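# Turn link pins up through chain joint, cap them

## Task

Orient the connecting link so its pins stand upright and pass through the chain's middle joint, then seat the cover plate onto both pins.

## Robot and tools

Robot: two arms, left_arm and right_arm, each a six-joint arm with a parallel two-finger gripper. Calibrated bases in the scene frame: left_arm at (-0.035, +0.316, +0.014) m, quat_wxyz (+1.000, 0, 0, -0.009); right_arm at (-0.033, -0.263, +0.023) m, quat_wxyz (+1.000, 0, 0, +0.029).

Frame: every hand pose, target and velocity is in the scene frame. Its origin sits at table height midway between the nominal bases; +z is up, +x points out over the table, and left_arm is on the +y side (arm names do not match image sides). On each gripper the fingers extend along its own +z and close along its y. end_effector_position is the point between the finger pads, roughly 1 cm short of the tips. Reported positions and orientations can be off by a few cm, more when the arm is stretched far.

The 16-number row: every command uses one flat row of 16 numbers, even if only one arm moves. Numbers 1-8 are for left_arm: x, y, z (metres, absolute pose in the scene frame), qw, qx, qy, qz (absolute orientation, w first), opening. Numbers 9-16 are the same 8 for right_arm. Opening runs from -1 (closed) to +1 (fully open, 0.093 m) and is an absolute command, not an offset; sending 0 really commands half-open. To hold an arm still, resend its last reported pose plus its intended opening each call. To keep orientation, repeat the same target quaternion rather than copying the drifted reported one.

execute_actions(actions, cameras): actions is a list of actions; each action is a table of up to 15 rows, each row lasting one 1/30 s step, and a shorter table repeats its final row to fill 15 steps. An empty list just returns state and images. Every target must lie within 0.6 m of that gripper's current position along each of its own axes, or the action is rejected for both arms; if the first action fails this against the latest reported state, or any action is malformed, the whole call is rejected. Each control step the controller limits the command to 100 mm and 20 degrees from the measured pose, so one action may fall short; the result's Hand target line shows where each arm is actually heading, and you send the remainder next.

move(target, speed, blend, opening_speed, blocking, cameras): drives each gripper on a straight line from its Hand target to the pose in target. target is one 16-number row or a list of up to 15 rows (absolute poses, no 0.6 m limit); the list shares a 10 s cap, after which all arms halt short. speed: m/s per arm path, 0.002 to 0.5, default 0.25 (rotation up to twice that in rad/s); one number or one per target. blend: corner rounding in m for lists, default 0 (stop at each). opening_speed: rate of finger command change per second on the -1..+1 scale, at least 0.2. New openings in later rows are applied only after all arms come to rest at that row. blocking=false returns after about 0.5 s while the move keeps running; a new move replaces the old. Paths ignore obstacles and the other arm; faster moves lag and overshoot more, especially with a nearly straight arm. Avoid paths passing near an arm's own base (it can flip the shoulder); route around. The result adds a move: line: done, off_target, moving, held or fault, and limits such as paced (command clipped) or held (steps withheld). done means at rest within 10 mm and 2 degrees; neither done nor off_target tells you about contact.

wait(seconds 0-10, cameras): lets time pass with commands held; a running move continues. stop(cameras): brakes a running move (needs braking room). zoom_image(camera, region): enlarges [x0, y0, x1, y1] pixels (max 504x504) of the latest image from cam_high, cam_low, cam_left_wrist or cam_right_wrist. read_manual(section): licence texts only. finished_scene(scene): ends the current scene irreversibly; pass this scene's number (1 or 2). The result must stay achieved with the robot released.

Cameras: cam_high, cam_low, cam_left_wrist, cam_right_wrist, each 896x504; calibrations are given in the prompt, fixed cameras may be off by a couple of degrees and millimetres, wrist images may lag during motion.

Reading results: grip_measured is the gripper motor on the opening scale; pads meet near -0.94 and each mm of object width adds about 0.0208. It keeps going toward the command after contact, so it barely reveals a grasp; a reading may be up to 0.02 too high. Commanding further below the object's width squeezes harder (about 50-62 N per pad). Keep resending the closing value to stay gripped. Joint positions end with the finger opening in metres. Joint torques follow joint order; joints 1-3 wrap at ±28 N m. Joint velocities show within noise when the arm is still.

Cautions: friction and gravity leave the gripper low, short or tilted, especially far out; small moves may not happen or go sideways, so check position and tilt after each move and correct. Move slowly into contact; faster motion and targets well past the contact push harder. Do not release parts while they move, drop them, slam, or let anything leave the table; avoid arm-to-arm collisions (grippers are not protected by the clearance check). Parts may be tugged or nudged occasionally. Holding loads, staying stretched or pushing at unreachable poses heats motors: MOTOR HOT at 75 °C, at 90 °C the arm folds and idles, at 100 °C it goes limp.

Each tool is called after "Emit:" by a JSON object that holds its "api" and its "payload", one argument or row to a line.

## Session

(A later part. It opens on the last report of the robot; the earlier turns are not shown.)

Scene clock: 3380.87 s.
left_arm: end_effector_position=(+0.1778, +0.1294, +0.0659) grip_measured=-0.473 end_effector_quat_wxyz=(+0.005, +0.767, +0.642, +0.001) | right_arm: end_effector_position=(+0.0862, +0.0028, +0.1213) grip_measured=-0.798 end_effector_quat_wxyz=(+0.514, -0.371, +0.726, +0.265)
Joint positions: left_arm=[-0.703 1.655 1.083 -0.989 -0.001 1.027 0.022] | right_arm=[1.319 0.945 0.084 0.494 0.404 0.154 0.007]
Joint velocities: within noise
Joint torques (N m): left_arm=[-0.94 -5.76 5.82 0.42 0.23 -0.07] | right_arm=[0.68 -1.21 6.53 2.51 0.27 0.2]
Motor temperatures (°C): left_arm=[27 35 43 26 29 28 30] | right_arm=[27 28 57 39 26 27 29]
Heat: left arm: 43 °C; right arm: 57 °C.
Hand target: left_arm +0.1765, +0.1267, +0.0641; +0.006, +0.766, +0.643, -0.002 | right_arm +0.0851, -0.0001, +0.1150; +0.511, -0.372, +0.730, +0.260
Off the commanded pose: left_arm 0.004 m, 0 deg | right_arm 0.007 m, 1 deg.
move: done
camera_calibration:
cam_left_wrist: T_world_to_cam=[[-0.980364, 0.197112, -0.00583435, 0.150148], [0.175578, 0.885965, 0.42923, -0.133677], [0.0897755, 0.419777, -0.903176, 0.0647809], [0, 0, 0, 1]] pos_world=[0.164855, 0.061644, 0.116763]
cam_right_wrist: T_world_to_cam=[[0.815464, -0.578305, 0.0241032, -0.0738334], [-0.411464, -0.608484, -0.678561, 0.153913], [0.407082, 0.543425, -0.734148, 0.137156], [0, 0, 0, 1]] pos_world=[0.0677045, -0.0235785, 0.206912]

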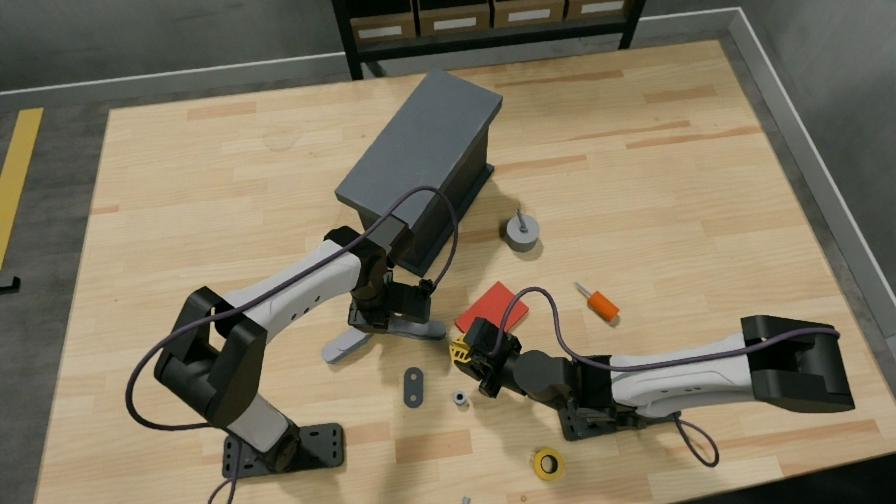

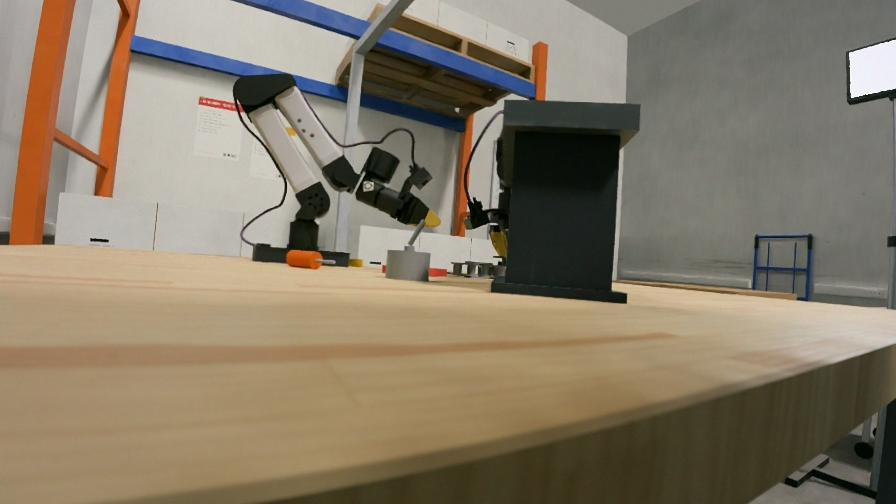

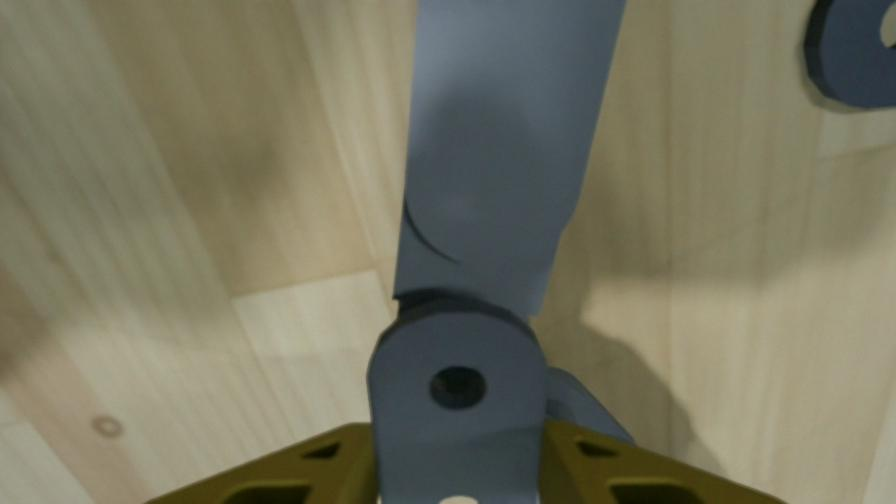

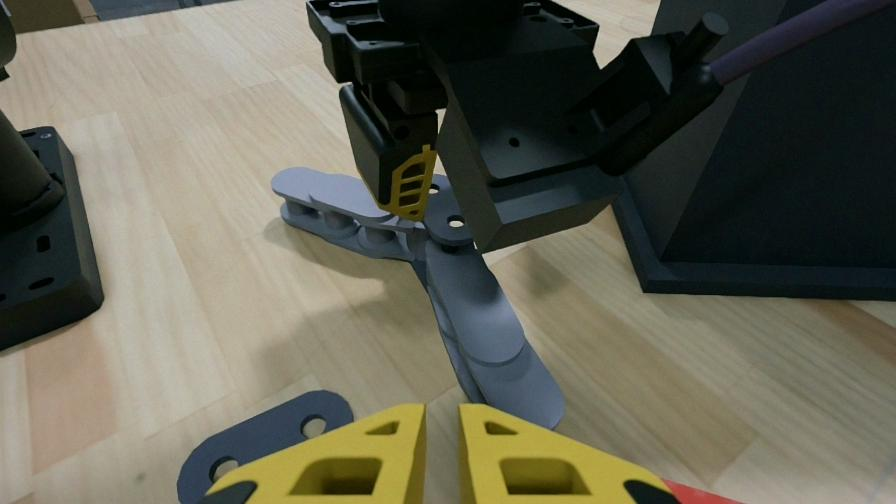

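Emit:
{"api": "move", "payload": {
  "target": [0.1762,0.1267,0.092,0.0063,0.766,0.6428,-0.0022,-0.6,0.085,0.0,0.115,0.5111,-0.3719,0.7299,0.2604,-0.8],
  "speed": 0.06,
  "cameras": ["cam_left_wrist","cam_right_wrist"]
}}

Emit:
{"api": "zoom_image", "payload": {
  "camera": "cam_right_wrist",
  "region": [380, 130, 520, 270]
}}

Emit:
{"api": "zoom_image", "payload": {
  "camera": "cam_left_wrist",
  "region": [350, 200, 570, 420]
}}

Scene clock: 3457.70 s.
left_arm: end_effector_position=(+0.1738, +0.1329, +0.0799) grip_measured=-0.473 end_effector_quat_wxyz=(-0.012, +0.767, +0.642, -0.002) | right_arm: end_effector_position=(+0.0863, +0.0029, +0.1215) grip_measured=-0.798 end_effector_quat_wxyz=(+0.515, -0.370, +0.726, +0.265)
Joint positions: left_arm=[-0.703 1.65 1.135 -1.081 -0.001 1.027 0.022] | right_arm=[1.319 0.945 0.084 0.496 0.405 0.154 0.007]
Joint velocities: within noise
Joint torques (N m): left_arm=[-1.01 -7.9 8.42 0.2 0.22 -0.06] | right_arm=[0.54 -1.25 6.48 2.48 0.32 0.18]
Motor temperatures (°C): left_arm=[27 35 43 26 29 28 31] | right_arm=[27 28 53 44 26 27 29]
Heat: left arm: 43 °C; right arm: 53 °C.
Hand target: left_arm +0.1761, +0.1269, +0.0918; +0.006, +0.766, +0.643, -0.002 | right_arm +0.0851, -0.0001, +0.1150; +0.511, -0.372, +0.730, +0.260
Off the commanded pose: left_arm 0.014 m, 2 deg | right_arm 0.007 m, 1 deg.
move: off_target (left_arm)
camera_calibration:
cam_left_wrist: T_world_to_cam=[[-0.980205, 0.196534, 0.0239226, 0.143314], [0.186517, 0.87614, 0.444511, -0.14391], [0.0664017, 0.440174, -0.895454, 0.0770805], [0, 0, 0, 1]] pos_world=[0.1622, 0.0639908, 0.129563]
cam_right_wrist: T_world_to_cam=[[0.814975, -0.579019, 0.0235213, -0.0738132], [-0.41184, -0.607269, -0.67942, 0.15429], [0.407681, 0.544023, -0.733372, 0.137137], [0, 0, 0, 1]] pos_world=[0.0677905, -0.0236496, 0.207137]
Images, in order (width x height): cam_left_wrist 896x504, cam_right_wrist 896x504.

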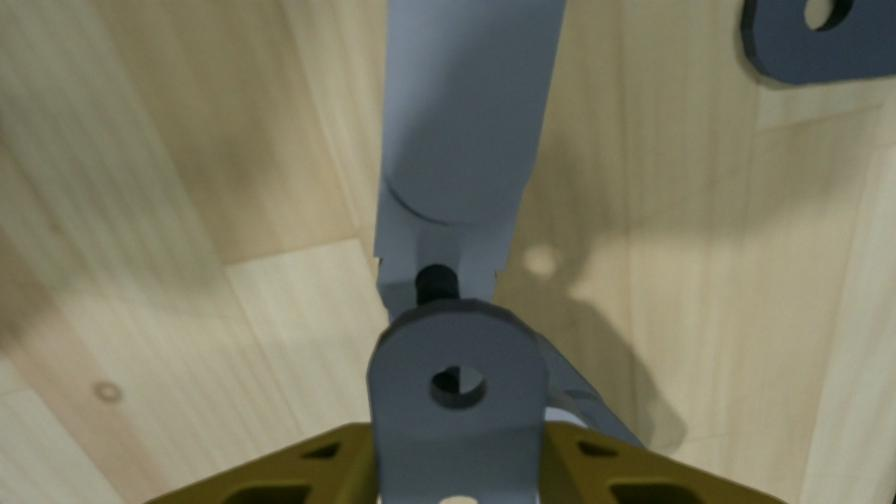

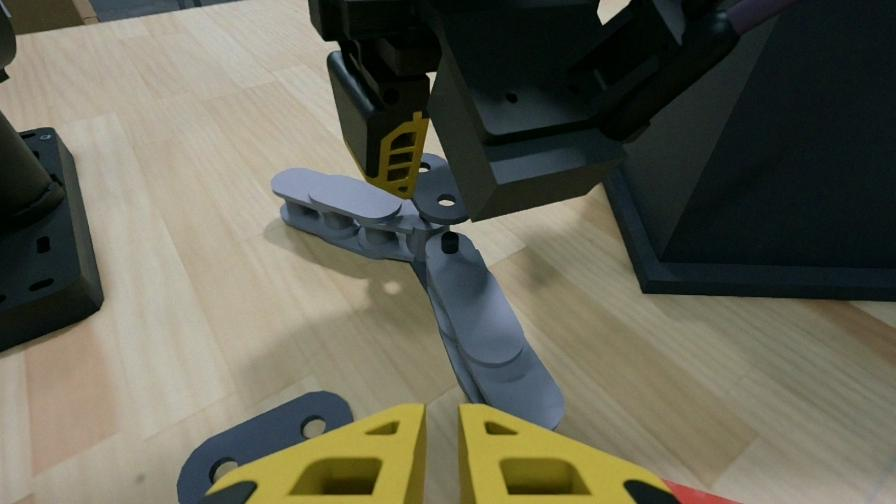

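Scaled by 3.600 from the camera's 896x504 image, which has a finer 1280x720 frame.

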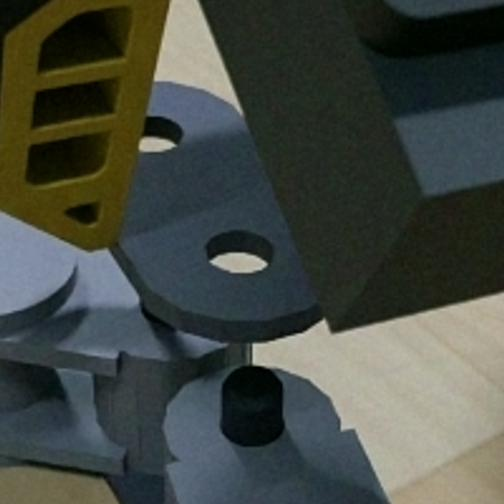

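Scaled by 2.291 from the camera's 896x504 image, which has a finer 1280x720 frame.

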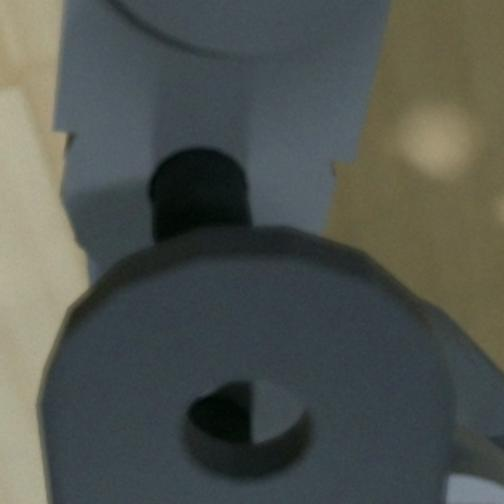

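Emit:
{"api": "move", "payload": {
  "target": [0.1745,0.1271,0.068,0.0063,0.766,0.6428,-0.0022,-0.6,0.085,0.0,0.115,0.5111,-0.3719,0.7299,0.2604,-0.8],
  "speed": 0.05,
  "cameras": ["cam_left_wrist","cam_right_wrist"]
}}

Emit:
{"api": "zoom_image", "payload": {
  "camera": "cam_right_wrist",
  "region": [400, 180, 500, 280]
}}

Emit:
{"api": "zoom_image", "payload": {
  "camera": "cam_left_wrist",
  "region": [380, 260, 540, 420]
}}

Scene clock: 3498.13 s.
left_arm: end_effector_position=(+0.1754, +0.1302, +0.0684) grip_measured=-0.473 end_effector_quat_wxyz=(+0.001, +0.767, +0.642, +0.001) | right_arm: end_effector_position=(+0.0863, +0.0029, +0.1216) grip_measured=-0.798 end_effector_quat_wxyz=(+0.515, -0.370, +0.726, +0.265)
Joint positions: left_arm=[-0.706 1.65 1.087 -1.006 -0.001 1.024 0.022] | right_arm=[1.319 0.945 0.084 0.496 0.405 0.154 0.007]
Joint velocities: within noise
Joint torques (N m): left_arm=[-0.95 -6.28 5.74 0.39 0.22 -0.07] | right_arm=[0.64 -1.18 6.38 2.46 0.29 0.18]
Motor temperatures (°C): left_arm=[27 37 45 25 29 28 31] | right_arm=[27 28 52 45 26 27 29]
Heat: left arm: 45 °C; right arm: 52 °C.
Hand target: left_arm +0.1744, +0.1271, +0.0680; +0.006, +0.766, +0.643, -0.002 | right_arm +0.0851, -0.0001, +0.1151; +0.511, -0.372, +0.730, +0.260
Off the commanded pose: left_arm 0.003 m, 1 deg | right_arm 0.007 m, 1 deg.
move: done
camera_calibration:
cam_left_wrist: T_world_to_cam=[[-0.980378, 0.197125, 0.000451832, 0.147294], [0.177927, 0.883909, 0.432489, -0.135371], [0.0848551, 0.424083, -0.901639, 0.0670924], [0, 0, 0, 1]] pos_world=[0.162797, 0.0621678, 0.118973]
cam_right_wrist: T_world_to_cam=[[0.814973, -0.579028, 0.0233641, -0.0737829], [-0.411791, -0.607015, -0.679678, 0.154393], [0.407735, 0.544298, -0.733139, 0.137144], [0, 0, 0, 1]] pos_world=[0.0677902, -0.023651, 0.207207]
Images, in order (width x height): cam_left_wrist 896x504, cam_right_wrist 896x504.

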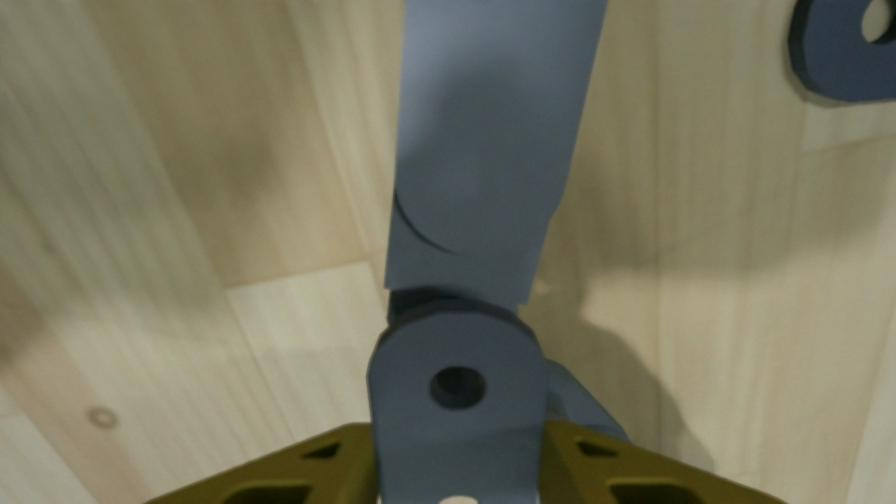

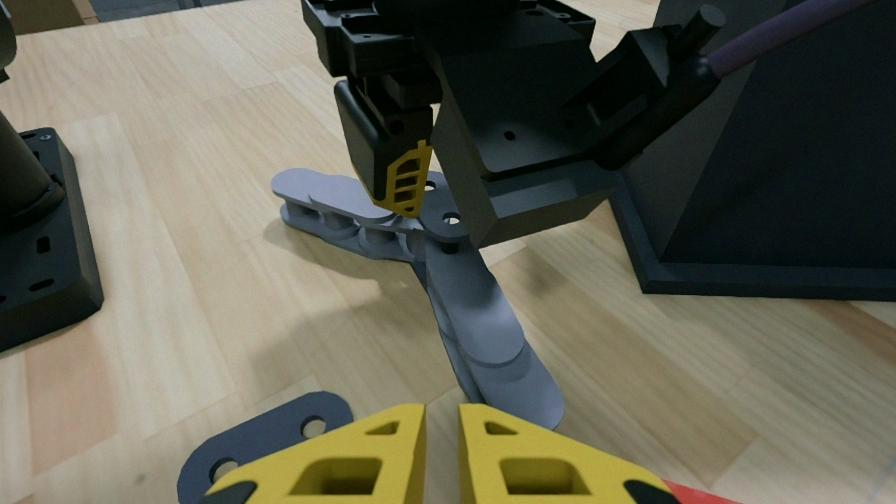

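Scaled by 5.040 from the camera's 896x504 image, which has a finer 1280x720 frame.

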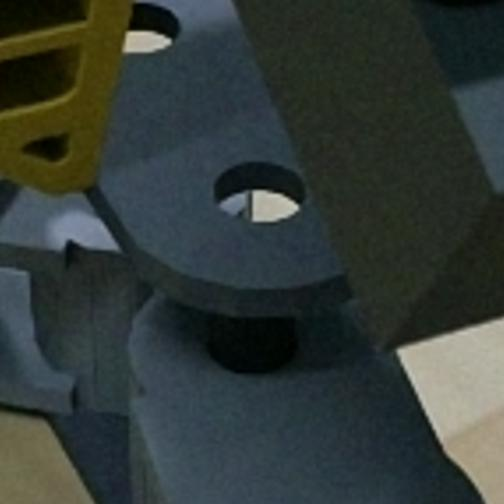

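Scaled by 3.150 from the camera's 896x504 image, which has a finer 1280x720 frame.

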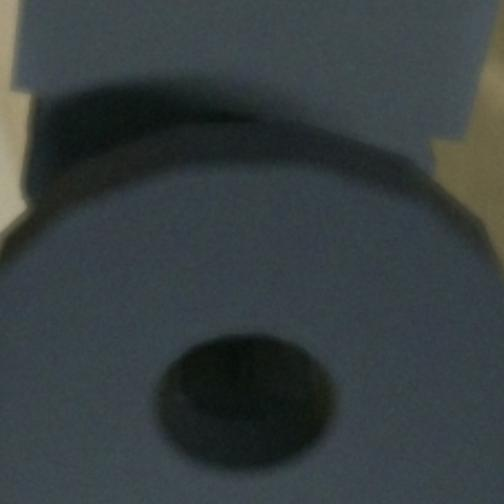

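Emit:
{"api": "move", "payload": {
  "target": [0.1741,0.1270,0.0635,0.0063,0.766,0.6428,-0.0022,-0.6,0.085,0.0,0.115,0.5111,-0.3719,0.7299,0.2604,-0.8],
  "speed": 0.03,
  "cameras": ["cam_left_wrist","cam_right_wrist"]
}}

Emit:
{"api": "zoom_image", "payload": {
  "camera": "cam_right_wrist",
  "region": [410, 190, 480, 260]
}}

Scene clock: 3536.20 s.
left_arm: end_effector_position=(+0.1756, +0.1300, +0.0653) grip_measured=-0.473 end_effector_quat_wxyz=(+0.004, +0.766, +0.642, +0.001) | right_arm: end_effector_position=(+0.0863, +0.0029, +0.1216) grip_measured=-0.798 end_effector_quat_wxyz=(+0.515, -0.370, +0.726, +0.265)
Joint positions: left_arm=[-0.706 1.65 1.075 -0.988 -0.001 1.023 0.022] | right_arm=[1.319 0.945 0.084 0.496 0.405 0.154 0.007]
Joint velocities: within noise
Joint torques (N m): left_arm=[-1.13 -5.83 5.65 0.44 0.23 -0.06] | right_arm=[0.51 -1.21 6.52 2.49 0.29 0.17]
Motor temperatures (°C): left_arm=[27 36 44 26 29 28 31] | right_arm=[27 27 50 46 26 27 29]
Heat: left arm: 44 °C; right arm: 50 °C.
Hand target: left_arm +0.1740, +0.1270, +0.0635; +0.006, +0.766, +0.643, -0.002 | right_arm +0.0851, -0.0001, +0.1150; +0.511, -0.372, +0.730, +0.260
Off the commanded pose: left_arm 0.004 m, 0 deg | right_arm 0.007 m, 1 deg.
move: done
camera_calibration:
cam_left_wrist: T_world_to_cam=[[-0.980596, 0.195997, -0.00416517, 0.147989], [0.17519, 0.885638, 0.430062, -0.133513], [0.0879795, 0.420987, -0.90279, 0.0642876], [0, 0, 0, 1]] pos_world=[0.162851, 0.0621744, 0.116073]
cam_right_wrist: T_world_to_cam=[[0.814973, -0.579028, 0.0233641, -0.0737829], [-0.411791, -0.607015, -0.679678, 0.154393], [0.407735, 0.544298, -0.733139, 0.137144], [0, 0, 0, 1]] pos_world=[0.0677902, -0.023651, 0.207207]
Images, in order (width x height): cam_left_wrist 896x504, cam_right_wrist 896x504.

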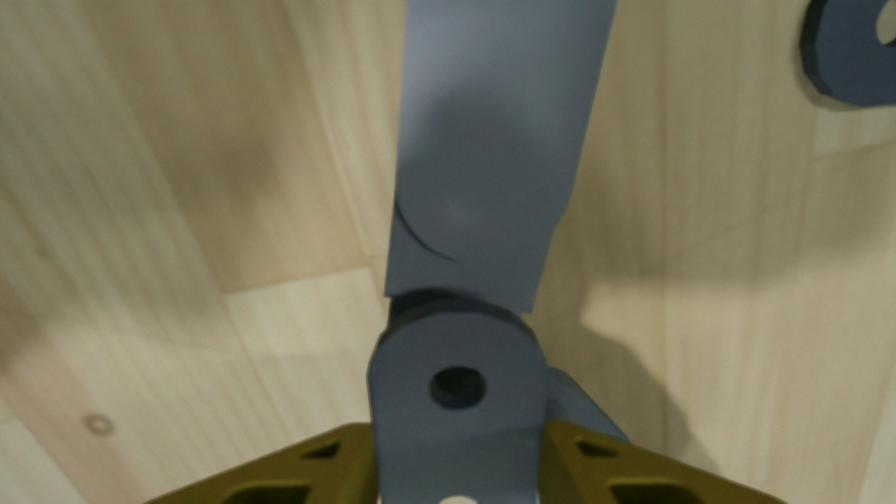

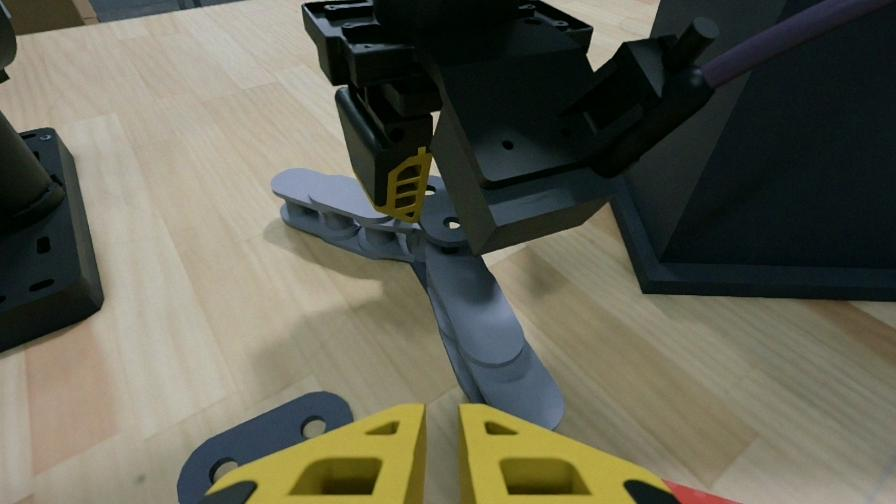

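Scaled by 7.200 from the camera's 896x504 image, which has a finer 1280x720 frame.

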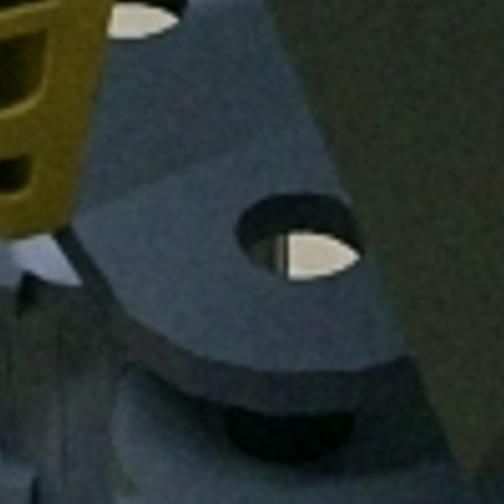

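Emit:
{"api": "move", "payload": {
  "target": [0.1741,0.1270,0.0605,0.0063,0.766,0.6428,-0.0022,-0.6,0.085,0.0,0.115,0.5111,-0.3719,0.7299,0.2604,-0.8],
  "speed": 0.03,
  "cameras": ["cam_left_wrist","cam_right_wrist"]
}}

Emit:
{"api": "zoom_image", "payload": {
  "camera": "cam_right_wrist",
  "region": [410, 190, 480, 260]
}}

Scene clock: 3547.90 s.
left_arm: end_effector_position=(+0.1758, +0.1299, +0.0633) grip_measured=-0.473 end_effector_quat_wxyz=(+0.006, +0.766, +0.642, +0.001) | right_arm: end_effector_position=(+0.0864, +0.0029, +0.1217) grip_measured=-0.798 end_effector_quat_wxyz=(+0.515, -0.370, +0.726, +0.266)
Joint positions: left_arm=[-0.706 1.65 1.066 -0.975 -0.001 1.022 0.022] | right_arm=[1.319 0.945 0.084 0.496 0.405 0.154 0.007]
Joint velocities: within noise
Joint torques (N m): left_arm=[-1.07 -5.5 5.72 0.41 0.22 -0.08] | right_arm=[0.53 -1.26 6.37 2.53 0.31 0.16]
Motor temperatures (°C): left_arm=[27 36 44 26 29 28 31] | right_arm=[27 27 50 46 26 27 29]
Heat: left arm: 44 °C; right arm: 50 °C.
Hand target: left_arm +0.1740, +0.1270, +0.0605; +0.006, +0.766, +0.643, -0.002 | right_arm +0.0851, +0.0000, +0.1151; +0.511, -0.372, +0.730, +0.260
Off the commanded pose: left_arm 0.004 m, 0 deg | right_arm 0.007 m, 1 deg.
move: done
camera_calibration:
cam_left_wrist: T_world_to_cam=[[-0.980654, 0.195608, -0.00746153, 0.14844], [0.173626, 0.88679, 0.428319, -0.132322], [0.0903994, 0.418737, -0.903597, 0.0624584], [0, 0, 0, 1]] pos_world=[0.162897, 0.0621521, 0.114221]
cam_right_wrist: T_world_to_cam=[[0.814971, -0.579036, 0.0232069, -0.0737527], [-0.411741, -0.60676, -0.679935, 0.154496], [0.407788, 0.544572, -0.732905, 0.137151], [0, 0, 0, 1]] pos_world=[0.0677899, -0.0236524, 0.207277]
Images, in order (width x height): cam_left_wrist 896x504, cam_right_wrist 896x504.

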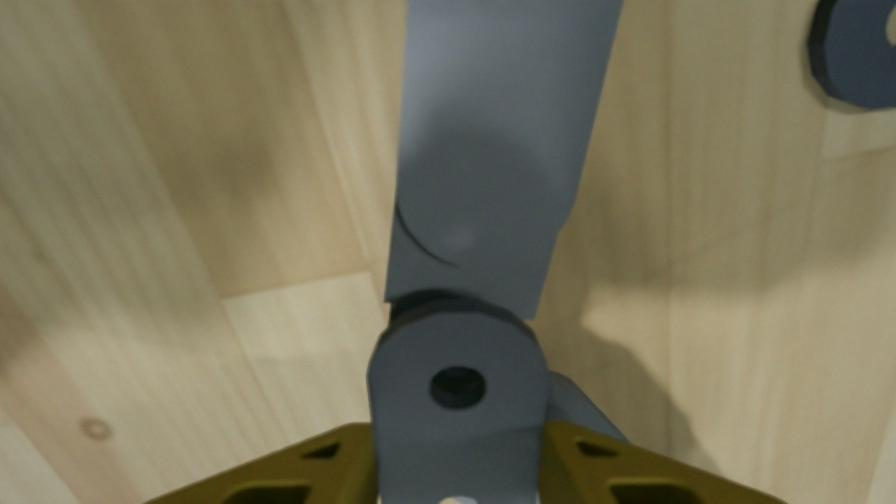

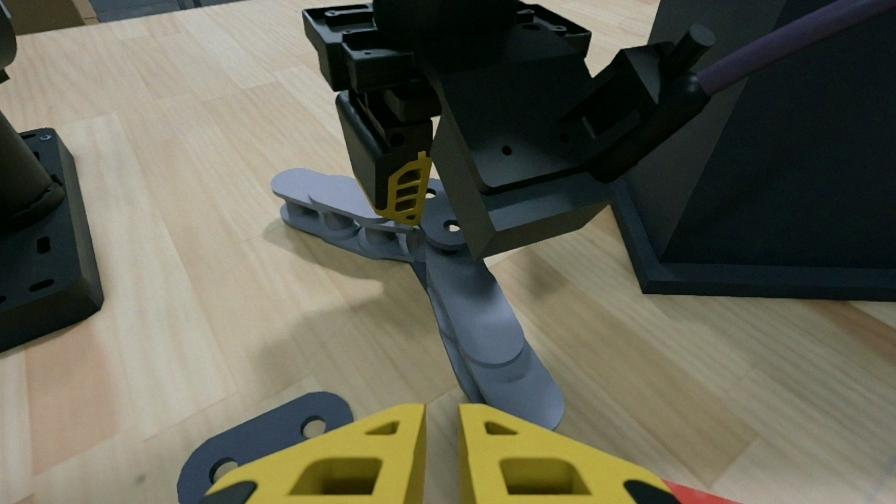

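Scaled by 7.200 from the camera's 896x504 image, which has a finer 1280x720 frame.

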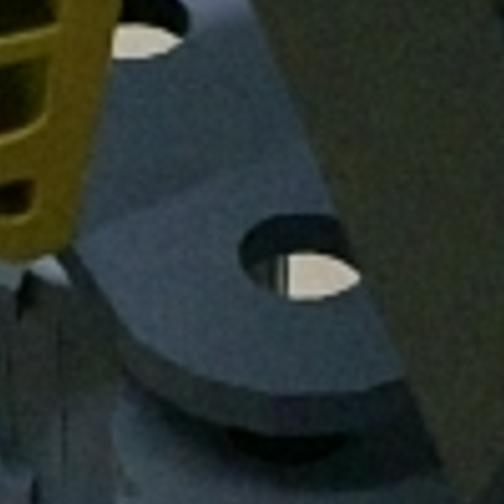

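Emit:
{"api": "move", "payload": {
  "target": [0.1741,0.1270,0.0575,0.0063,0.766,0.6428,-0.0022,-0.6,0.085,0.0,0.115,0.5111,-0.3719,0.7299,0.2604,-0.8],
  "speed": 0.03,
  "cameras": ["cam_left_wrist","cam_right_wrist"]
}}

Emit:
{"api": "zoom_image", "payload": {
  "camera": "cam_right_wrist",
  "region": [410, 190, 480, 260]
}}

Emit:
{"api": "zoom_image", "payload": {
  "camera": "cam_left_wrist",
  "region": [425, 360, 495, 415]
}}

Scene clock: 3559.57 s.
left_arm: end_effector_position=(+0.1757, +0.1299, +0.0599) grip_measured=-0.473 end_effector_quat_wxyz=(+0.005, +0.766, +0.642, +0.001) | right_arm: end_effector_position=(+0.0864, +0.0029, +0.1217) grip_measured=-0.798 end_effector_quat_wxyz=(+0.515, -0.370, +0.726, +0.266)
Joint positions: left_arm=[-0.706 1.655 1.058 -0.963 -0.001 1.022 0.022] | right_arm=[1.319 0.945 0.084 0.496 0.405 0.154 0.007]
Joint velocities: within noise
Joint torques (N m): left_arm=[-1.07 -5.61 5.67 0.44 0.22 -0.07] | right_arm=[0.72 -1.29 6.52 2.48 0.28 0.2]
Motor temperatures (°C): left_arm=[27 36 43 26 29 28 31] | right_arm=[27 27 50 46 26 27 29]
Heat: left arm: 43 °C; right arm: 50 °C.
Hand target: left_arm +0.1741, +0.1270, +0.0575; +0.006, +0.766, +0.643, -0.002 | right_arm +0.0851, -0.0001, +0.1151; +0.511, -0.372, +0.730, +0.260
Off the commanded pose: left_arm 0.004 m, 0 deg | right_arm 0.007 m, 1 deg.
move: done
camera_calibration:
cam_left_wrist: T_world_to_cam=[[-0.98066, 0.195613, -0.00647224, 0.148304], [0.173994, 0.886465, 0.428842, -0.130959], [0.0896245, 0.419422, -0.903356, 0.0594319], [0, 0, 0, 1]] pos_world=[0.162895, 0.0621537, 0.110809]
cam_right_wrist: T_world_to_cam=[[0.814971, -0.579036, 0.0232069, -0.0737527], [-0.411741, -0.60676, -0.679935, 0.154496], [0.407788, 0.544572, -0.732905, 0.137151], [0, 0, 0, 1]] pos_world=[0.0677899, -0.0236524, 0.207277]
Images, in order (width x height): cam_left_wrist 896x504, cam_right_wrist 896x504.

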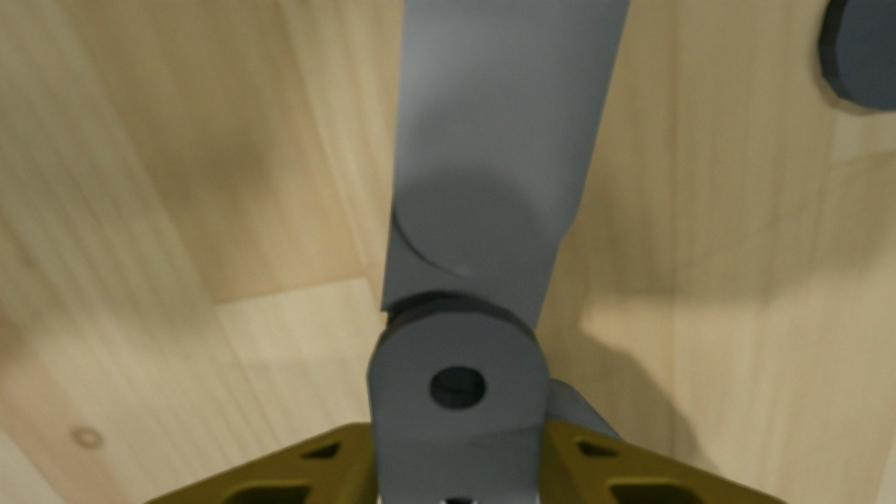

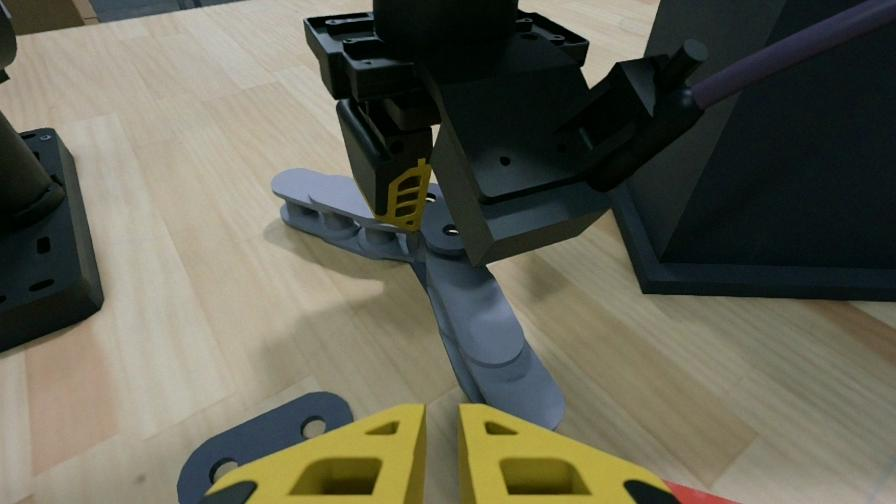

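Scaled by 7.200 from the camera's 896x504 image, which has a finer 1280x720 frame.

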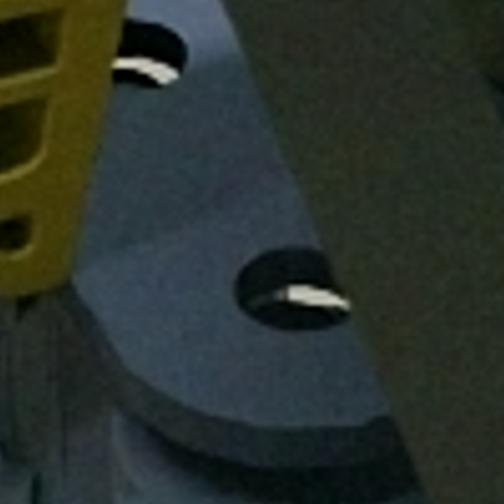

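Scaled by 7.200 from the camera's 896x504 image, which has a finer 1280x720 frame.

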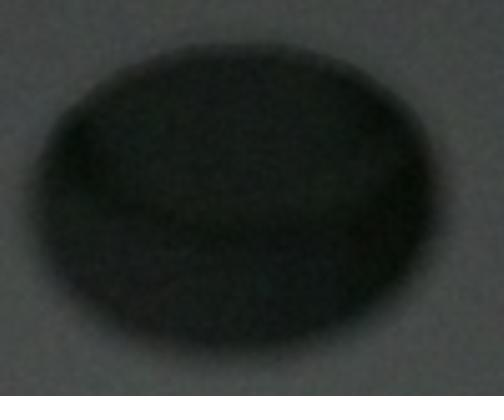

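Emit:
{"api": "move", "payload": {
  "target": [0.1733,0.1274,0.0555,0.0063,0.766,0.6428,-0.0022,-0.6,0.085,0.0,0.115,0.5111,-0.3719,0.7299,0.2604,-0.8],
  "speed": 0.03,
  "cameras": ["cam_left_wrist","cam_right_wrist"]
}}

Emit:
{"api": "zoom_image", "payload": {
  "camera": "cam_right_wrist",
  "region": [410, 190, 480, 260]
}}

Emit:
{"api": "zoom_image", "payload": {
  "camera": "cam_left_wrist",
  "region": [425, 360, 495, 415]
}}

Scene clock: 3574.13 s.
left_arm: end_effector_position=(+0.1752, +0.1304, +0.0579) grip_measured=-0.473 end_effector_quat_wxyz=(+0.005, +0.766, +0.643, +0.001) | right_arm: end_effector_position=(+0.0864, +0.0029, +0.1217) grip_measured=-0.798 end_effector_quat_wxyz=(+0.515, -0.370, +0.726, +0.266)
Joint positions: left_arm=[-0.706 1.655 1.049 -0.954 -0.001 1.022 0.022] | right_arm=[1.319 0.945 0.084 0.496 0.405 0.154 0.007]
Joint velocities: within noise
Joint torques (N m): left_arm=[-1.24 -5.63 5.65 0.41 0.21 -0.09] | right_arm=[0.55 -1.2 6.3 2.51 0.33 0.15]
Motor temperatures (°C): left_arm=[27 36 43 26 29 28 31] | right_arm=[27 27 50 47 26 27 29]
Heat: left arm: 43 °C; right arm: 50 °C.
Hand target: left_arm +0.1733, +0.1274, +0.0555; +0.006, +0.766, +0.643, -0.002 | right_arm +0.0851, -0.0001, +0.1151; +0.511, -0.372, +0.730, +0.260
Off the commanded pose: left_arm 0.004 m, 0 deg | right_arm 0.007 m, 1 deg.
move: done
camera_calibration:
cam_left_wrist: T_world_to_cam=[[-0.980734, 0.195239, -0.00647042, 0.147706], [0.173657, 0.886533, 0.428839, -0.130401], [0.0894622, 0.419453, -0.903358, 0.05751], [0, 0, 0, 1]] pos_world=[0.16236, 0.0626444, 0.108829]
cam_right_wrist: T_world_to_cam=[[0.814971, -0.579036, 0.0232069, -0.0737527], [-0.411741, -0.60676, -0.679935, 0.154496], [0.407788, 0.544572, -0.732905, 0.137151], [0, 0, 0, 1]] pos_world=[0.0677899, -0.0236524, 0.207277]
Images, in order (width x height): cam_left_wrist 896x504, cam_right_wrist 896x504.

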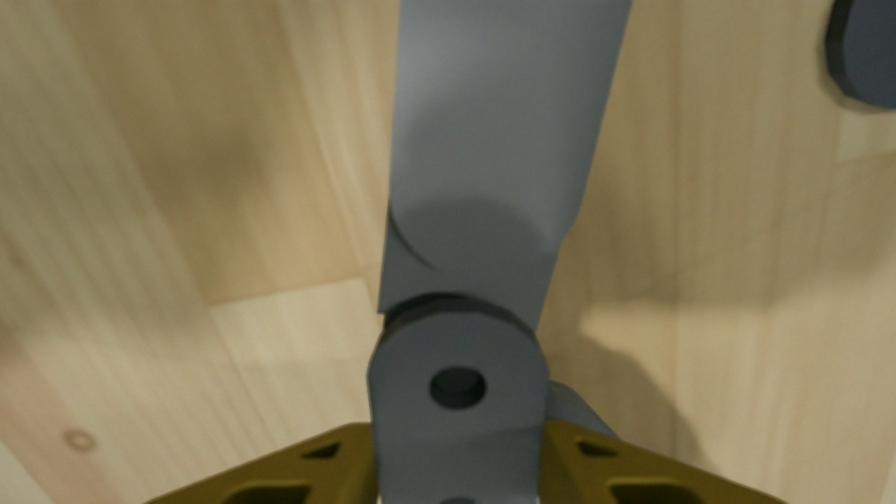

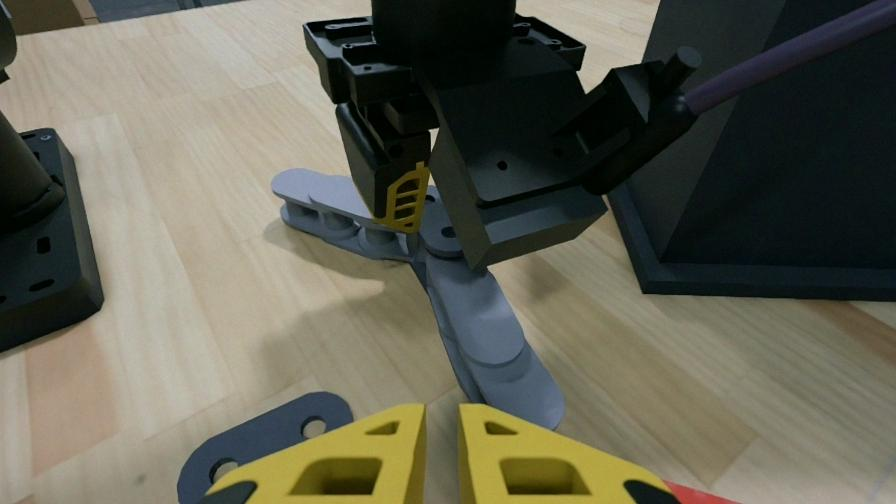

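Scaled by 7.200 from the camera's 896x504 image, which has a finer 1280x720 frame.

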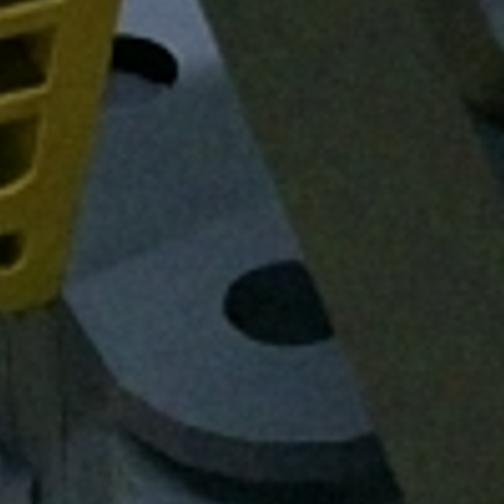

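Scaled by 7.200 from the camera's 896x504 image, which has a finer 1280x720 frame.

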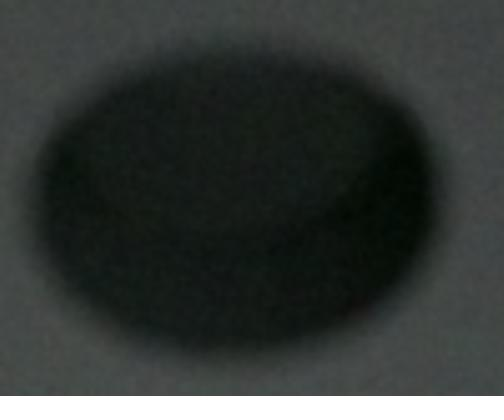

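Emit:
{"api": "zoom_image", "payload": {
  "camera": "cam_right_wrist",
  "region": [418, 188, 462, 240]
}}

Emit:
{"api": "zoom_image", "payload": {
  "camera": "cam_left_wrist",
  "region": [415, 464, 505, 504]
}}

Scaled by 9.692 from the camera's 896x504 image, which has a finer 1280x720 frame.

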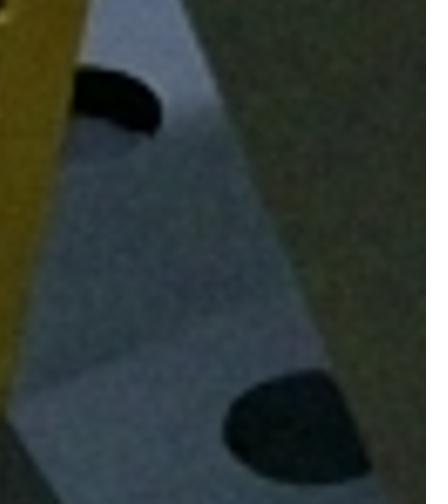

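Scaled by 5.600 from the camera's 896x504 image, which has a finer 1280x720 frame.

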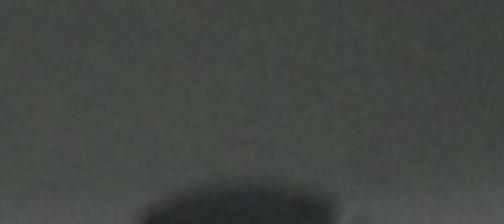

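Emit:
{"api": "move", "payload": {
  "target": [0.1733,0.1274,0.0525,0.0063,0.766,0.6428,-0.0022,-0.6,0.085,0.0,0.115,0.5111,-0.3719,0.7299,0.2604,-0.8],
  "speed": 0.03,
  "cameras": ["cam_left_wrist","cam_right_wrist"]
}}

Emit:
{"api": "zoom_image", "payload": {
  "camera": "cam_right_wrist",
  "region": [410, 190, 480, 260]
}}

Emit:
{"api": "zoom_image", "payload": {
  "camera": "cam_left_wrist",
  "region": [425, 360, 495, 415]
}}

Scene clock: 3588.23 s.
left_arm: end_effector_position=(+0.1751, +0.1305, +0.0571) grip_measured=-0.473 end_effector_quat_wxyz=(+0.006, +0.766, +0.643, +0.001) | right_arm: end_effector_position=(+0.0864, +0.0029, +0.1217) grip_measured=-0.798 end_effector_quat_wxyz=(+0.515, -0.370, +0.726, +0.266)
Joint positions: left_arm=[-0.706 1.655 1.046 -0.95 -0.001 1.022 0.022] | right_arm=[1.319 0.945 0.084 0.496 0.405 0.154 0.007]
Joint velocities: within noise
Joint torques (N m): left_arm=[-1.29 -5.3 5.39 0.45 0.23 -0.05] | right_arm=[0.54 -1.32 6.41 2.49 0.28 0.19]
Motor temperatures (°C): left_arm=[27 35 43 26 29 28 31] | right_arm=[27 27 49 47 26 27 29]
Heat: left arm: 43 °C; right arm: 49 °C.
Hand target: left_arm +0.1732, +0.1275, +0.0526; +0.006, +0.766, +0.643, -0.002 | right_arm +0.0851, -0.0001, +0.1151; +0.511, -0.372, +0.730, +0.260
Off the commanded pose: left_arm 0.006 m, 0 deg | right_arm 0.007 m, 1 deg.
move: done
camera_calibration:
cam_left_wrist: T_world_to_cam=[[-0.980805, 0.194861, -0.00712783, 0.14766], [0.173074, 0.886817, 0.428486, -0.130006], [0.0898165, 0.419028, -0.90352, 0.0566695], [0, 0, 0, 1]] pos_world=[0.162237, 0.0627718, 0.10796]
cam_right_wrist: T_world_to_cam=[[0.814971, -0.579036, 0.0232069, -0.0737527], [-0.411741, -0.60676, -0.679935, 0.154496], [0.407788, 0.544572, -0.732905, 0.137151], [0, 0, 0, 1]] pos_world=[0.0677899, -0.0236524, 0.207277]
Images, in order (width x height): cam_left_wrist 896x504, cam_right_wrist 896x504.

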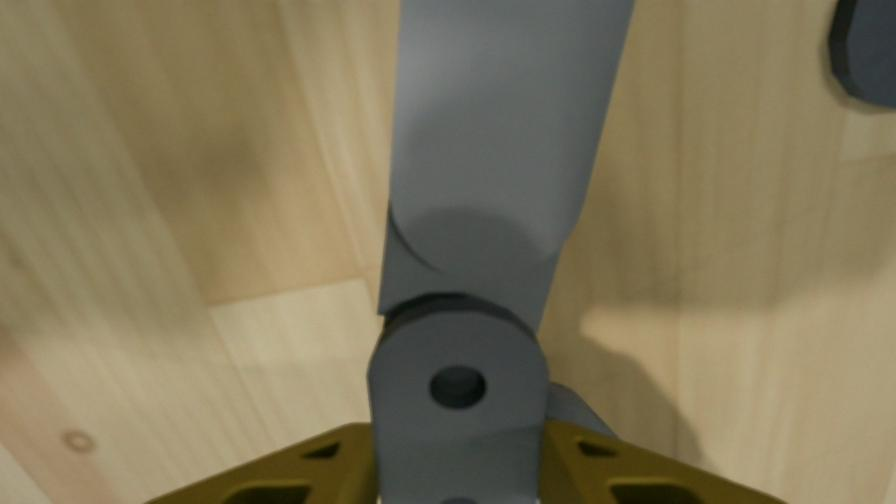

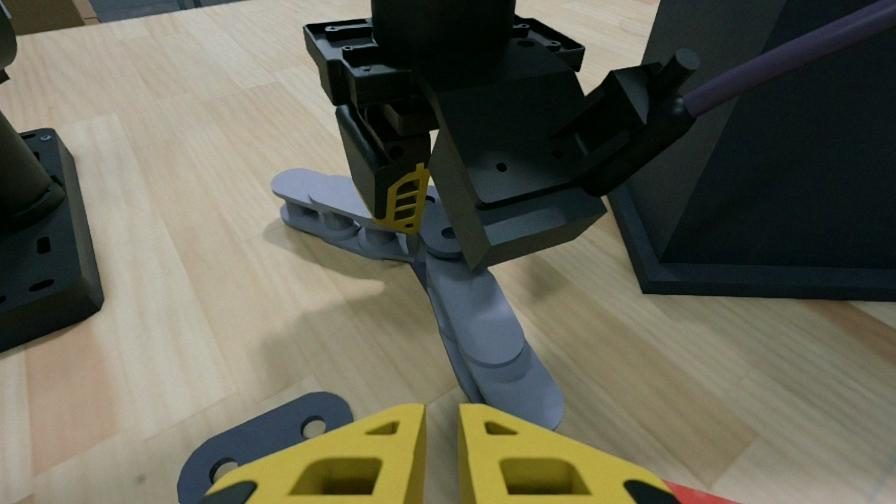

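Scaled by 7.200 from the camera's 896x504 image, which has a finer 1280x720 frame.

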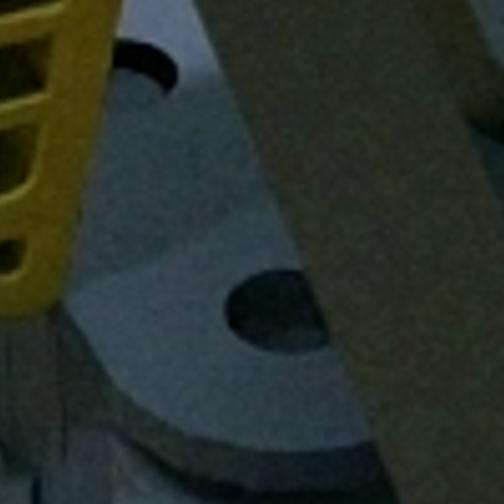

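Scaled by 7.200 from the camera's 896x504 image, which has a finer 1280x720 frame.

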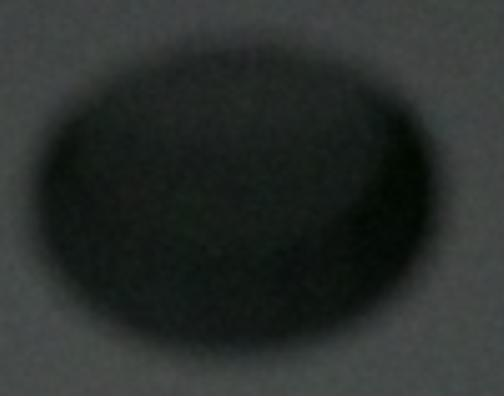

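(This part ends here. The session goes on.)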